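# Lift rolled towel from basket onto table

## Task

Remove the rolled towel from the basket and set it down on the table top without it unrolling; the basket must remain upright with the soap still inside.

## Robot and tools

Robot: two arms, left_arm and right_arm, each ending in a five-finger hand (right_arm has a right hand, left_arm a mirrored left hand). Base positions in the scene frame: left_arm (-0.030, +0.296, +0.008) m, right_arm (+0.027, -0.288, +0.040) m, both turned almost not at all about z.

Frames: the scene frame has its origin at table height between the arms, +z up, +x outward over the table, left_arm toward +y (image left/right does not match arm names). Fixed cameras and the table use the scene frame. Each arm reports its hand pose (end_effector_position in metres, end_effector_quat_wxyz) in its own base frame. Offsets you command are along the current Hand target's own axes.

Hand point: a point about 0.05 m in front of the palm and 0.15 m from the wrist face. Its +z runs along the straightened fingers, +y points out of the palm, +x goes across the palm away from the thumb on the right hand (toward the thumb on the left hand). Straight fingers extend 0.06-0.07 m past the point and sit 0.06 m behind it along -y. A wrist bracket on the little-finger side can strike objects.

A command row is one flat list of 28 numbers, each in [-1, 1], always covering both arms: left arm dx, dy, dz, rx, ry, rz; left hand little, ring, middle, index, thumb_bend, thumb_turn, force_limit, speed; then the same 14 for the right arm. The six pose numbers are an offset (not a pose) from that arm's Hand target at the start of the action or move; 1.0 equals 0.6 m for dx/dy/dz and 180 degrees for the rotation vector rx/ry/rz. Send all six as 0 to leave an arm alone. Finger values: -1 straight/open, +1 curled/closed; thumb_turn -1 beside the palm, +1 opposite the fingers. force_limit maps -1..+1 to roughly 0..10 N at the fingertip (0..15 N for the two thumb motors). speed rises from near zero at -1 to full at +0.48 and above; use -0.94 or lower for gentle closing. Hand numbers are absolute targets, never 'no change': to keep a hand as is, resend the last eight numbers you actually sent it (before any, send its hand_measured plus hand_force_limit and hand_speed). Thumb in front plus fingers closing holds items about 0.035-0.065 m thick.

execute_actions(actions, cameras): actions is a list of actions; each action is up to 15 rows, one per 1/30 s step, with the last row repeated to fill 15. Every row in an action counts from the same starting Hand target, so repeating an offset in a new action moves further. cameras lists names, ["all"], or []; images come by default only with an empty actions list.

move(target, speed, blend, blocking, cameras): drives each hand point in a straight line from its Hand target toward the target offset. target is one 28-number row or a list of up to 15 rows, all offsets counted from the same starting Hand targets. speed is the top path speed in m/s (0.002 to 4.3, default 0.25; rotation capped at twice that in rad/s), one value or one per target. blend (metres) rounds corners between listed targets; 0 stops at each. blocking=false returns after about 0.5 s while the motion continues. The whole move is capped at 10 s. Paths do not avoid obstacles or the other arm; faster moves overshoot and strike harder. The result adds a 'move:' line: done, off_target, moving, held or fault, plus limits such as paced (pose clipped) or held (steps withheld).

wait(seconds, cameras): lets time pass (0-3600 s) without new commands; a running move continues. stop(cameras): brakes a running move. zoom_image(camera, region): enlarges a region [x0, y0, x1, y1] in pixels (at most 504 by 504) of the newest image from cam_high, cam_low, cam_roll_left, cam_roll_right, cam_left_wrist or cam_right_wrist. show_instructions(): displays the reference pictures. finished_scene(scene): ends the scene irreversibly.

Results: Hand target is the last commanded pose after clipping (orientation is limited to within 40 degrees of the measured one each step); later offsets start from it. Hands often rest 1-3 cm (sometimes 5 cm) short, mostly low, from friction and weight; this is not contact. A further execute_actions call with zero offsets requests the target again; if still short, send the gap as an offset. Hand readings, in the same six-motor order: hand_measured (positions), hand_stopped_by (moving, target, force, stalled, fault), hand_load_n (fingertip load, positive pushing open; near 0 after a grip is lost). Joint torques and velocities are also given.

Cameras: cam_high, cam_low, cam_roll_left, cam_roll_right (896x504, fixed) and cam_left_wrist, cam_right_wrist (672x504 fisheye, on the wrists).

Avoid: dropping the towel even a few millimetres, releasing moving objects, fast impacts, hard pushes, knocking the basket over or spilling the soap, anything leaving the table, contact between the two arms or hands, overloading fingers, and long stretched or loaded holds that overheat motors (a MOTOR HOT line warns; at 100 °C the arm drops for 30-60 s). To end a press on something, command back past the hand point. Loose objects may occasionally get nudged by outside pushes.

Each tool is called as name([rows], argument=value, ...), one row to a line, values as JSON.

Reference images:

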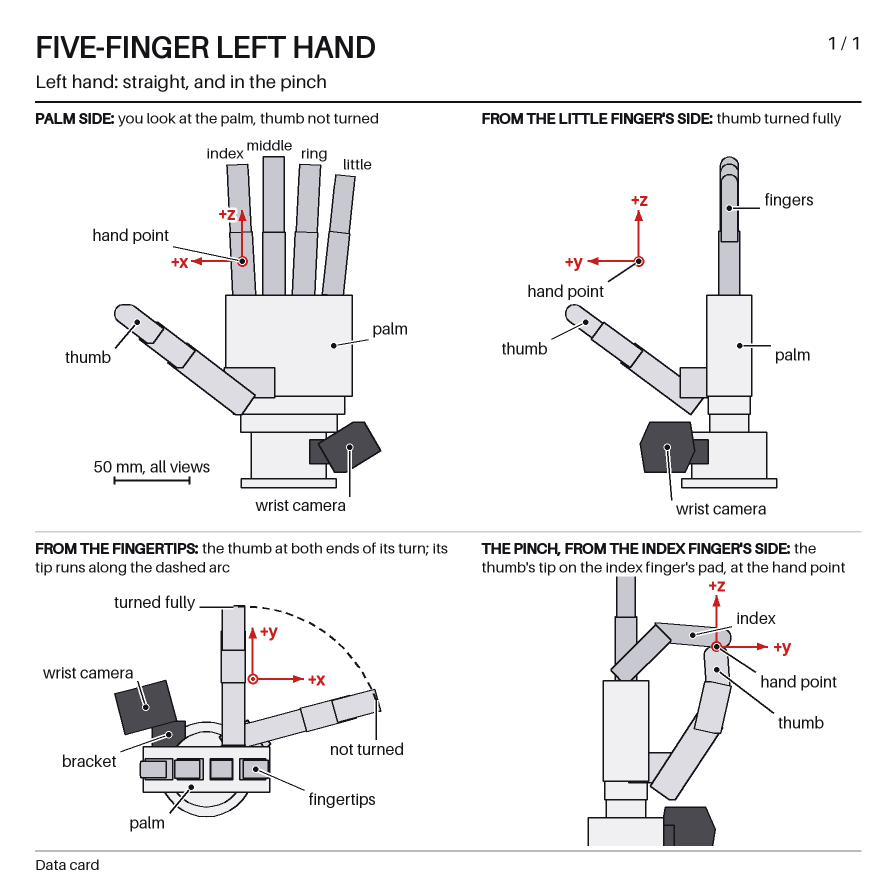

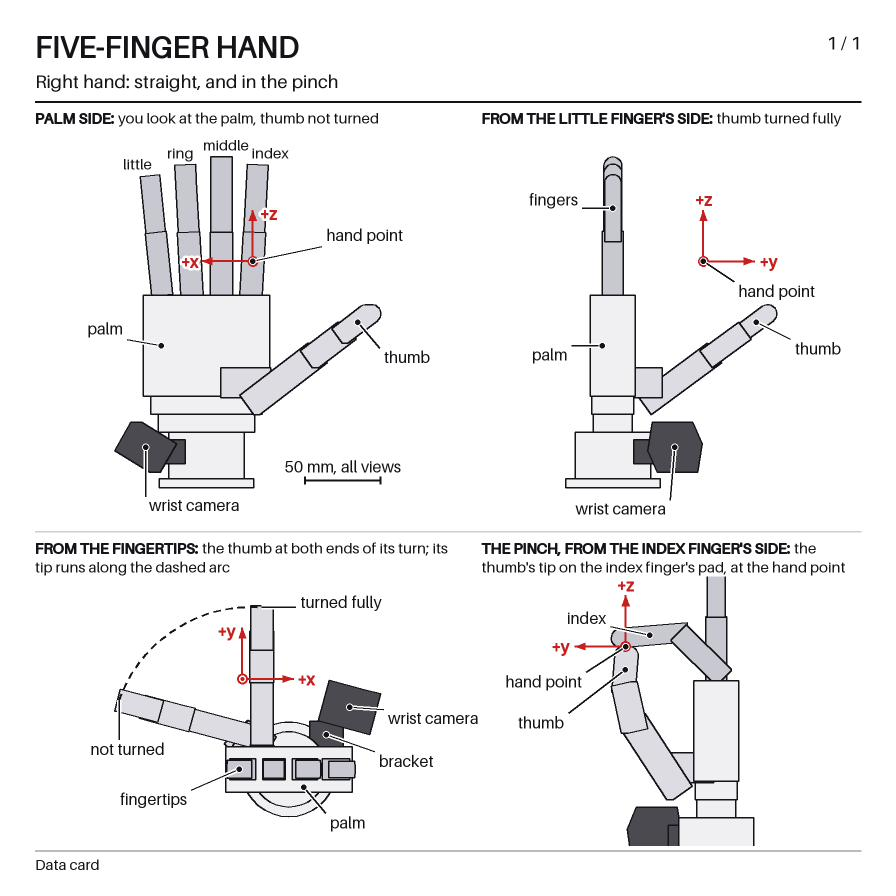

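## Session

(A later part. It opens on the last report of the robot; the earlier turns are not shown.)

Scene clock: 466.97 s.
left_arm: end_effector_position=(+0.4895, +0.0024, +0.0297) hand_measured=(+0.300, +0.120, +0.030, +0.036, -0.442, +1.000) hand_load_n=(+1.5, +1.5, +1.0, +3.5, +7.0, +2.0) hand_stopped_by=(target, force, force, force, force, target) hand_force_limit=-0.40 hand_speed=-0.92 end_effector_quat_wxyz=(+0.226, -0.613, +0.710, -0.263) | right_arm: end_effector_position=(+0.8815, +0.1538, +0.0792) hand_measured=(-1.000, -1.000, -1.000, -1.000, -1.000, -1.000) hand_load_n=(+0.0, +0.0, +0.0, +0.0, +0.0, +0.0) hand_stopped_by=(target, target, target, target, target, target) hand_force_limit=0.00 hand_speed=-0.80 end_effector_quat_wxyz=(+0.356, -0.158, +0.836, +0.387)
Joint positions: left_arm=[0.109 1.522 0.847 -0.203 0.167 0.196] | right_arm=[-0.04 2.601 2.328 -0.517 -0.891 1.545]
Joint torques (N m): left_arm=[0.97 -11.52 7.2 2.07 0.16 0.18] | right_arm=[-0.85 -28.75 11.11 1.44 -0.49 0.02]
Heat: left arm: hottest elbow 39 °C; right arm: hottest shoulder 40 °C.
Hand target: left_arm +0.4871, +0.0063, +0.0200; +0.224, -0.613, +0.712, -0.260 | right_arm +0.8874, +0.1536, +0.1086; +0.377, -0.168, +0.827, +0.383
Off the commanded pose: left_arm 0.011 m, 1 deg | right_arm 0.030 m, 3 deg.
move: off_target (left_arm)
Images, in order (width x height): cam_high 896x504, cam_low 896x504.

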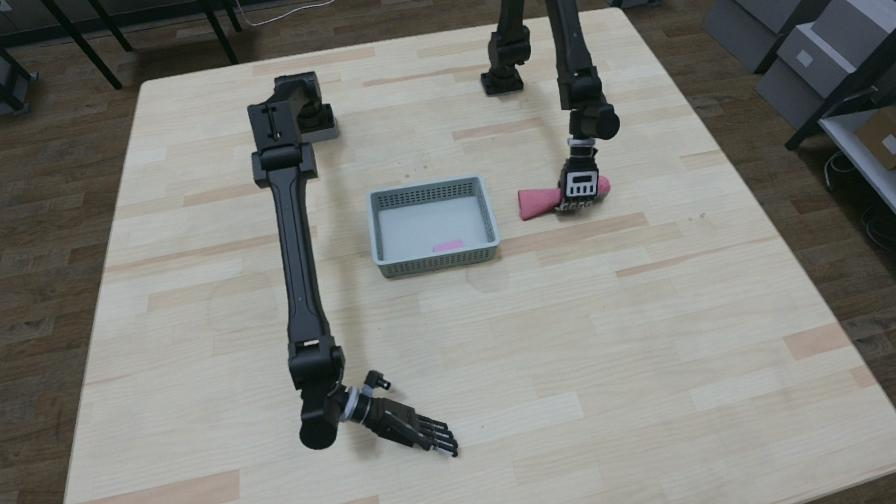

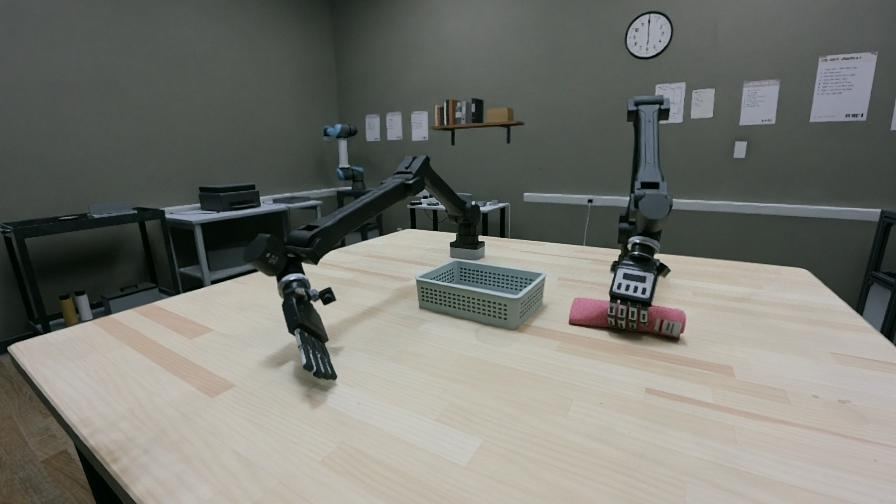

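move(target=[0,0,0,0,0,0,-0.35,-0.35,-0.35,-0.35,-0.8,1,-0.4,-0.88,0,0,0,0,0,0,-1,-1,-1,-1,-1,-1,0,-0.8], cameras=["cam_low","cam_high","cam_roll_left","cam_left_wrist"])

zoom_image(camera="cam_low", region=[540, 230, 720, 360])

Scene clock: 475.70 s.
left_arm: end_effector_position=(+0.4895, +0.0024, +0.0297) hand_measured=(-0.350, -0.350, -0.350, -0.350, -0.800, +1.000) hand_load_n=(+0.0, +0.0, +0.0, +0.0, +0.0, +0.0) hand_stopped_by=(target, target, target, target, target, target) hand_force_limit=-0.40 hand_speed=-0.88 end_effector_quat_wxyz=(+0.226, -0.613, +0.710, -0.263) | right_arm: end_effector_position=(+0.8815, +0.1538, +0.0792) hand_measured=(-1.000, -1.000, -1.000, -1.000, -1.000, -1.000) hand_load_n=(+0.0, +0.0, +0.0, +0.5, +0.0, +0.0) hand_stopped_by=(target, target, target, target, target, target) hand_force_limit=0.00 hand_speed=-0.80 end_effector_quat_wxyz=(+0.356, -0.158, +0.836, +0.387)
Joint positions: left_arm=[0.109 1.522 0.847 -0.203 0.167 0.196] | right_arm=[-0.04 2.601 2.328 -0.517 -0.891 1.545]
Joint torques (N m): left_arm=[1.03 -11.46 7.21 2.06 0.16 0.18] | right_arm=[-0.97 -28.69 11.11 1.44 -0.49 0.02]
Heat: left arm: hottest elbow 38 °C; right arm: hottest shoulder 40 °C.
Hand target: left_arm +0.4871, +0.0063, +0.0200; +0.224, -0.613, +0.712, -0.260 | right_arm +0.8874, +0.1536, +0.1086; +0.377, -0.168, +0.827, +0.383
Off the commanded pose: left_arm 0.011 m, 1 deg | right_arm 0.030 m, 3 deg.
move: done
cam_left_wrist: T_world_to_cam=[[0.67294, -0.42007, 0.60885, -0.34129], [-0.62952, -0.75744, 0.1732, 0.31263], [0.38841, -0.49983, -0.77415, -0.05324]] pos_world=[0.44715, 0.06682, 0.11243]
Images, in order (width x height): cam_high 896x504, cam_low 896x504, cam_roll_left 896x504, cam_left_wrist 672x504.

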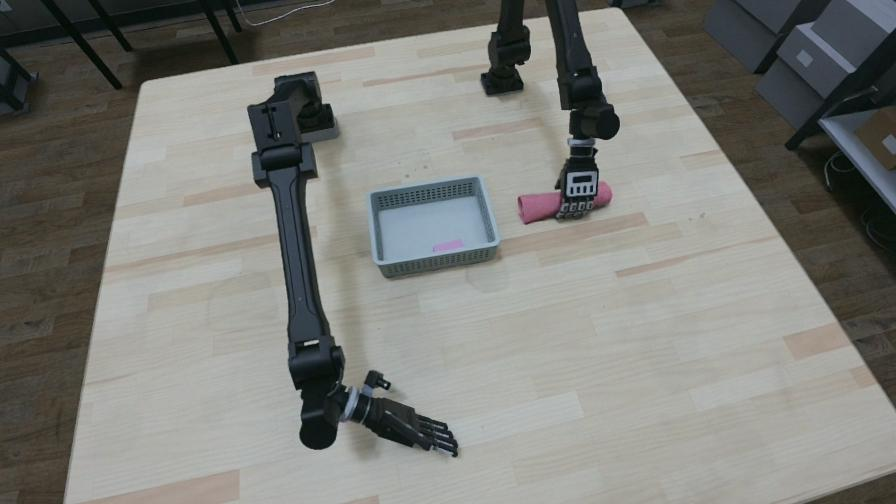

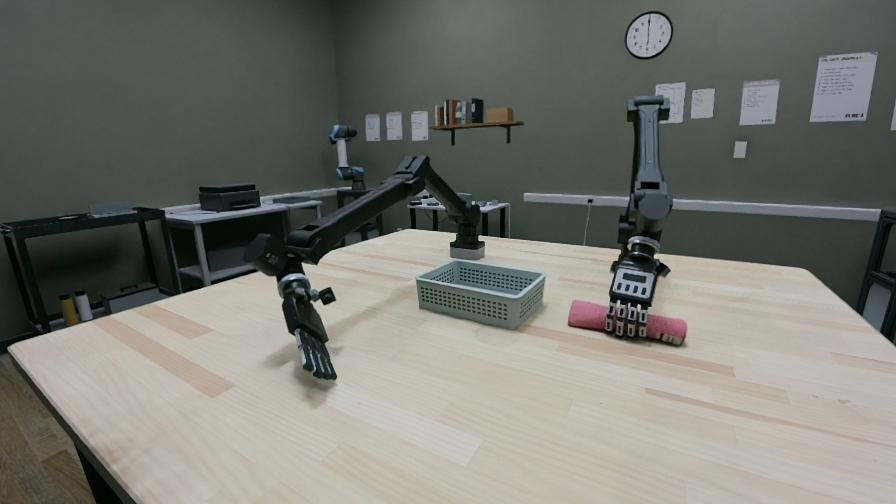

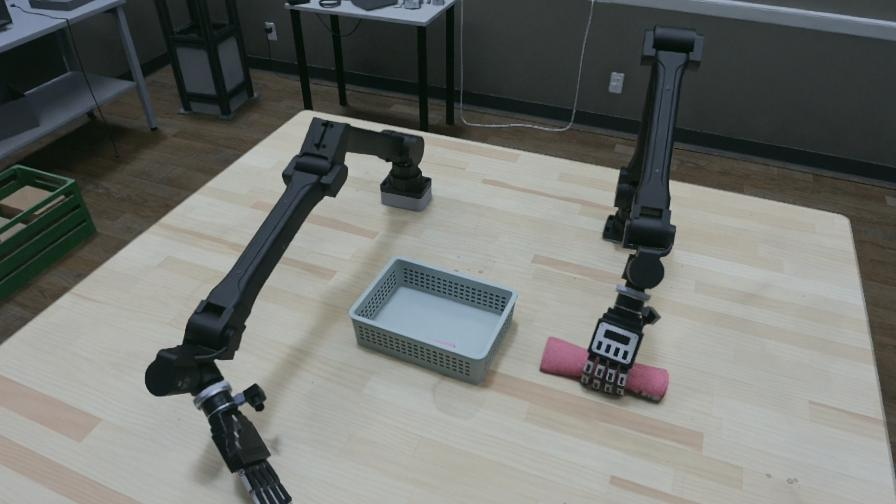

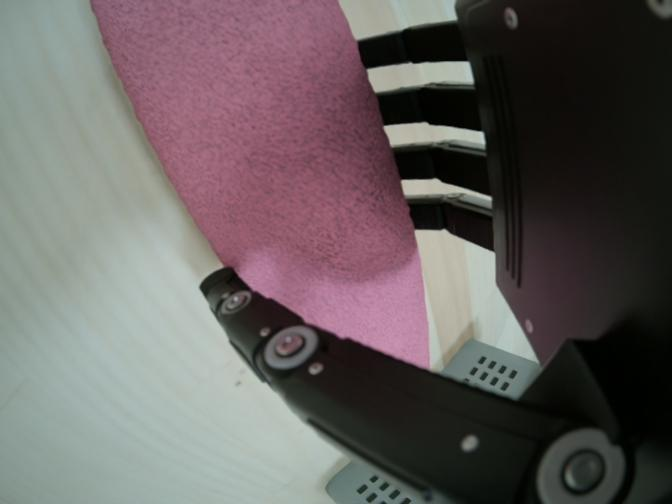

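Scaled by 2.800.

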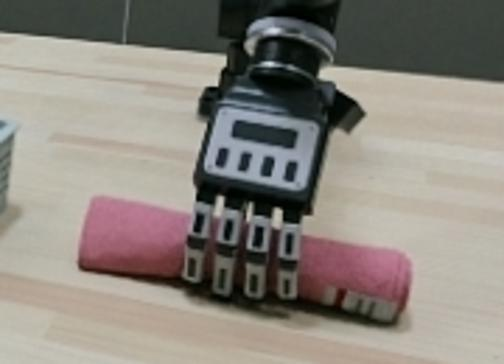

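move([
  [-0.003,-0.0473,-0.0255,0,0,0,-0.65,-0.65,-0.65,-0.65,-1,1,-0.4,-0.6,0,0,0,0,0,0,-1,-1,-1,-1,-1,-1,0,-0.8],
  [-0.003,-0.2302,-0.2423,0,0,0,-0.65,-0.65,-0.65,-0.65,-1,1,-0.4,-0.6,0,0,0,0,0,0,-1,-1,-1,-1,-1,-1,0,-0.8],
], speed=[0.04,0.12], blend=[0.005,0], cameras=["all"])

Scene clock: 493.87 s.
left_arm: end_effector_position=(+0.4855, +0.0019, +0.1915) hand_measured=(-0.650, -0.650, -0.650, -0.650, -1.000, +1.000) hand_load_n=(+0.0, +0.0, +0.0, +0.0, +0.0, +0.0) hand_stopped_by=(target, target, target, target, target, target) hand_force_limit=-0.40 hand_speed=-0.60 end_effector_quat_wxyz=(+0.202, -0.622, +0.716, -0.246) | right_arm: end_effector_position=(+0.8815, +0.1538, +0.0792) hand_measured=(-1.000, -1.000, -1.000, -1.000, -1.000, -1.000) hand_load_n=(+0.0, +0.0, +0.0, +0.0, +0.0, +0.0) hand_stopped_by=(target, target, target, target, target, target) hand_force_limit=0.00 hand_speed=-0.80 end_effector_quat_wxyz=(+0.356, -0.158, +0.836, +0.387)
Joint positions: left_arm=[0.109 1.352 1.16 -0.75 0.167 0.196] | right_arm=[-0.04 2.601 2.328 -0.517 -0.891 1.545]
Joint torques (N m): left_arm=[0.73 -13.16 14.04 1.13 0.09 0.14] | right_arm=[-0.97 -28.63 11.12 1.44 -0.49 0.02]
Heat: left arm: hottest elbow 38 °C; right arm: hottest shoulder 40 °C.
Hand target: left_arm +0.4991, +0.0062, +0.2201; +0.224, -0.613, +0.712, -0.260 | right_arm +0.8874, +0.1536, +0.1086; +0.377, -0.168, +0.827, +0.383
Off the commanded pose: left_arm 0.032 m, 3 deg | right_arm 0.030 m, 3 deg.
move: off_target (left_arm)
cam_left_wrist: T_world_to_cam=[[0.71002, -0.41602, 0.56816, -0.44752], [-0.61719, -0.7561, 0.21766, 0.26718], [0.33904, -0.50521, -0.79361, 0.10109]] pos_world=[0.44838, 0.06691, 0.27634]

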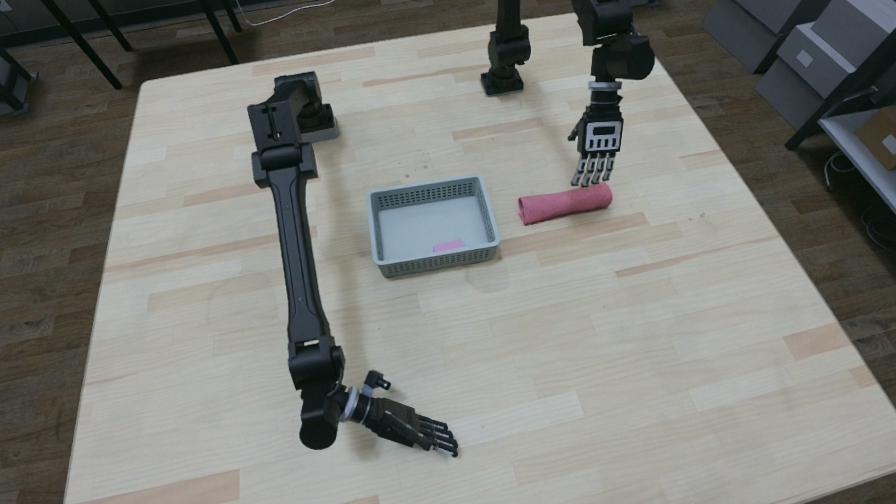

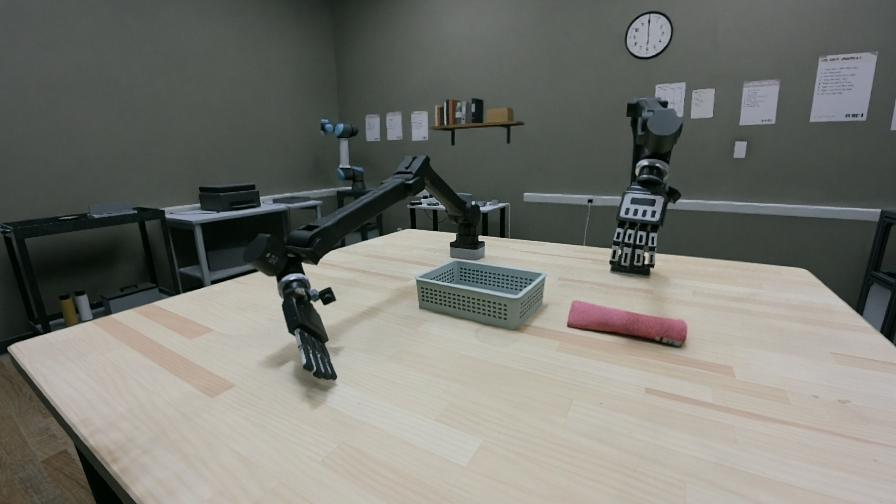

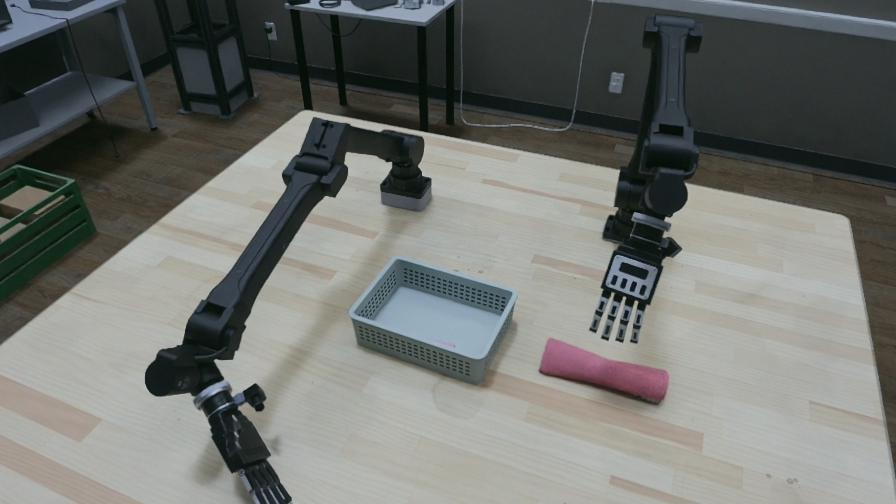

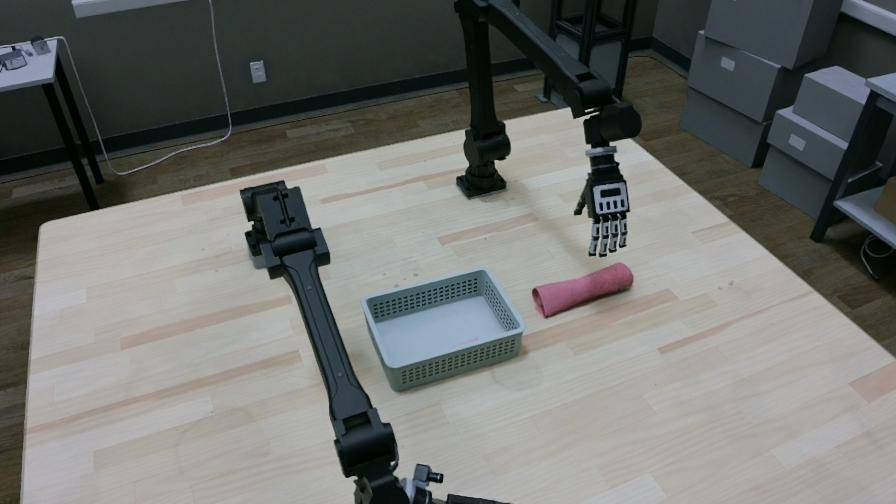

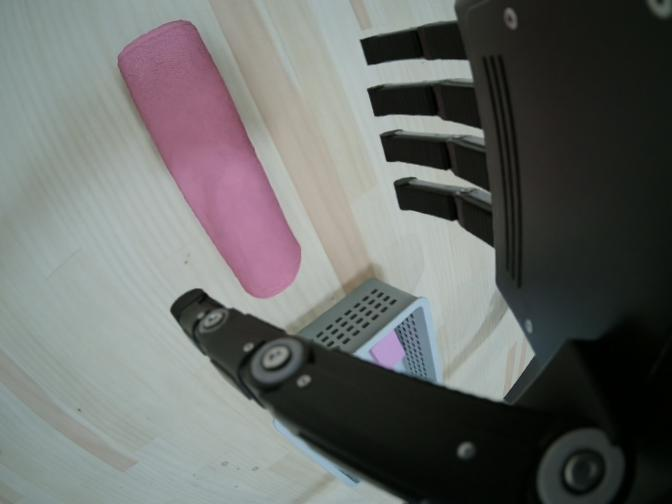

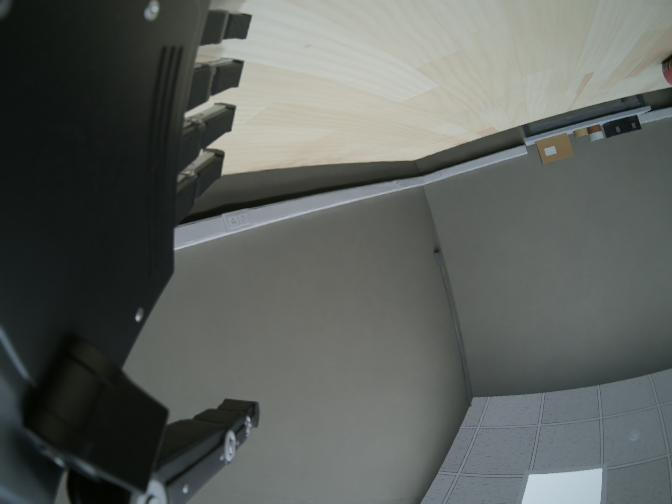

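finished_scene()

The scene is finished: the task was done.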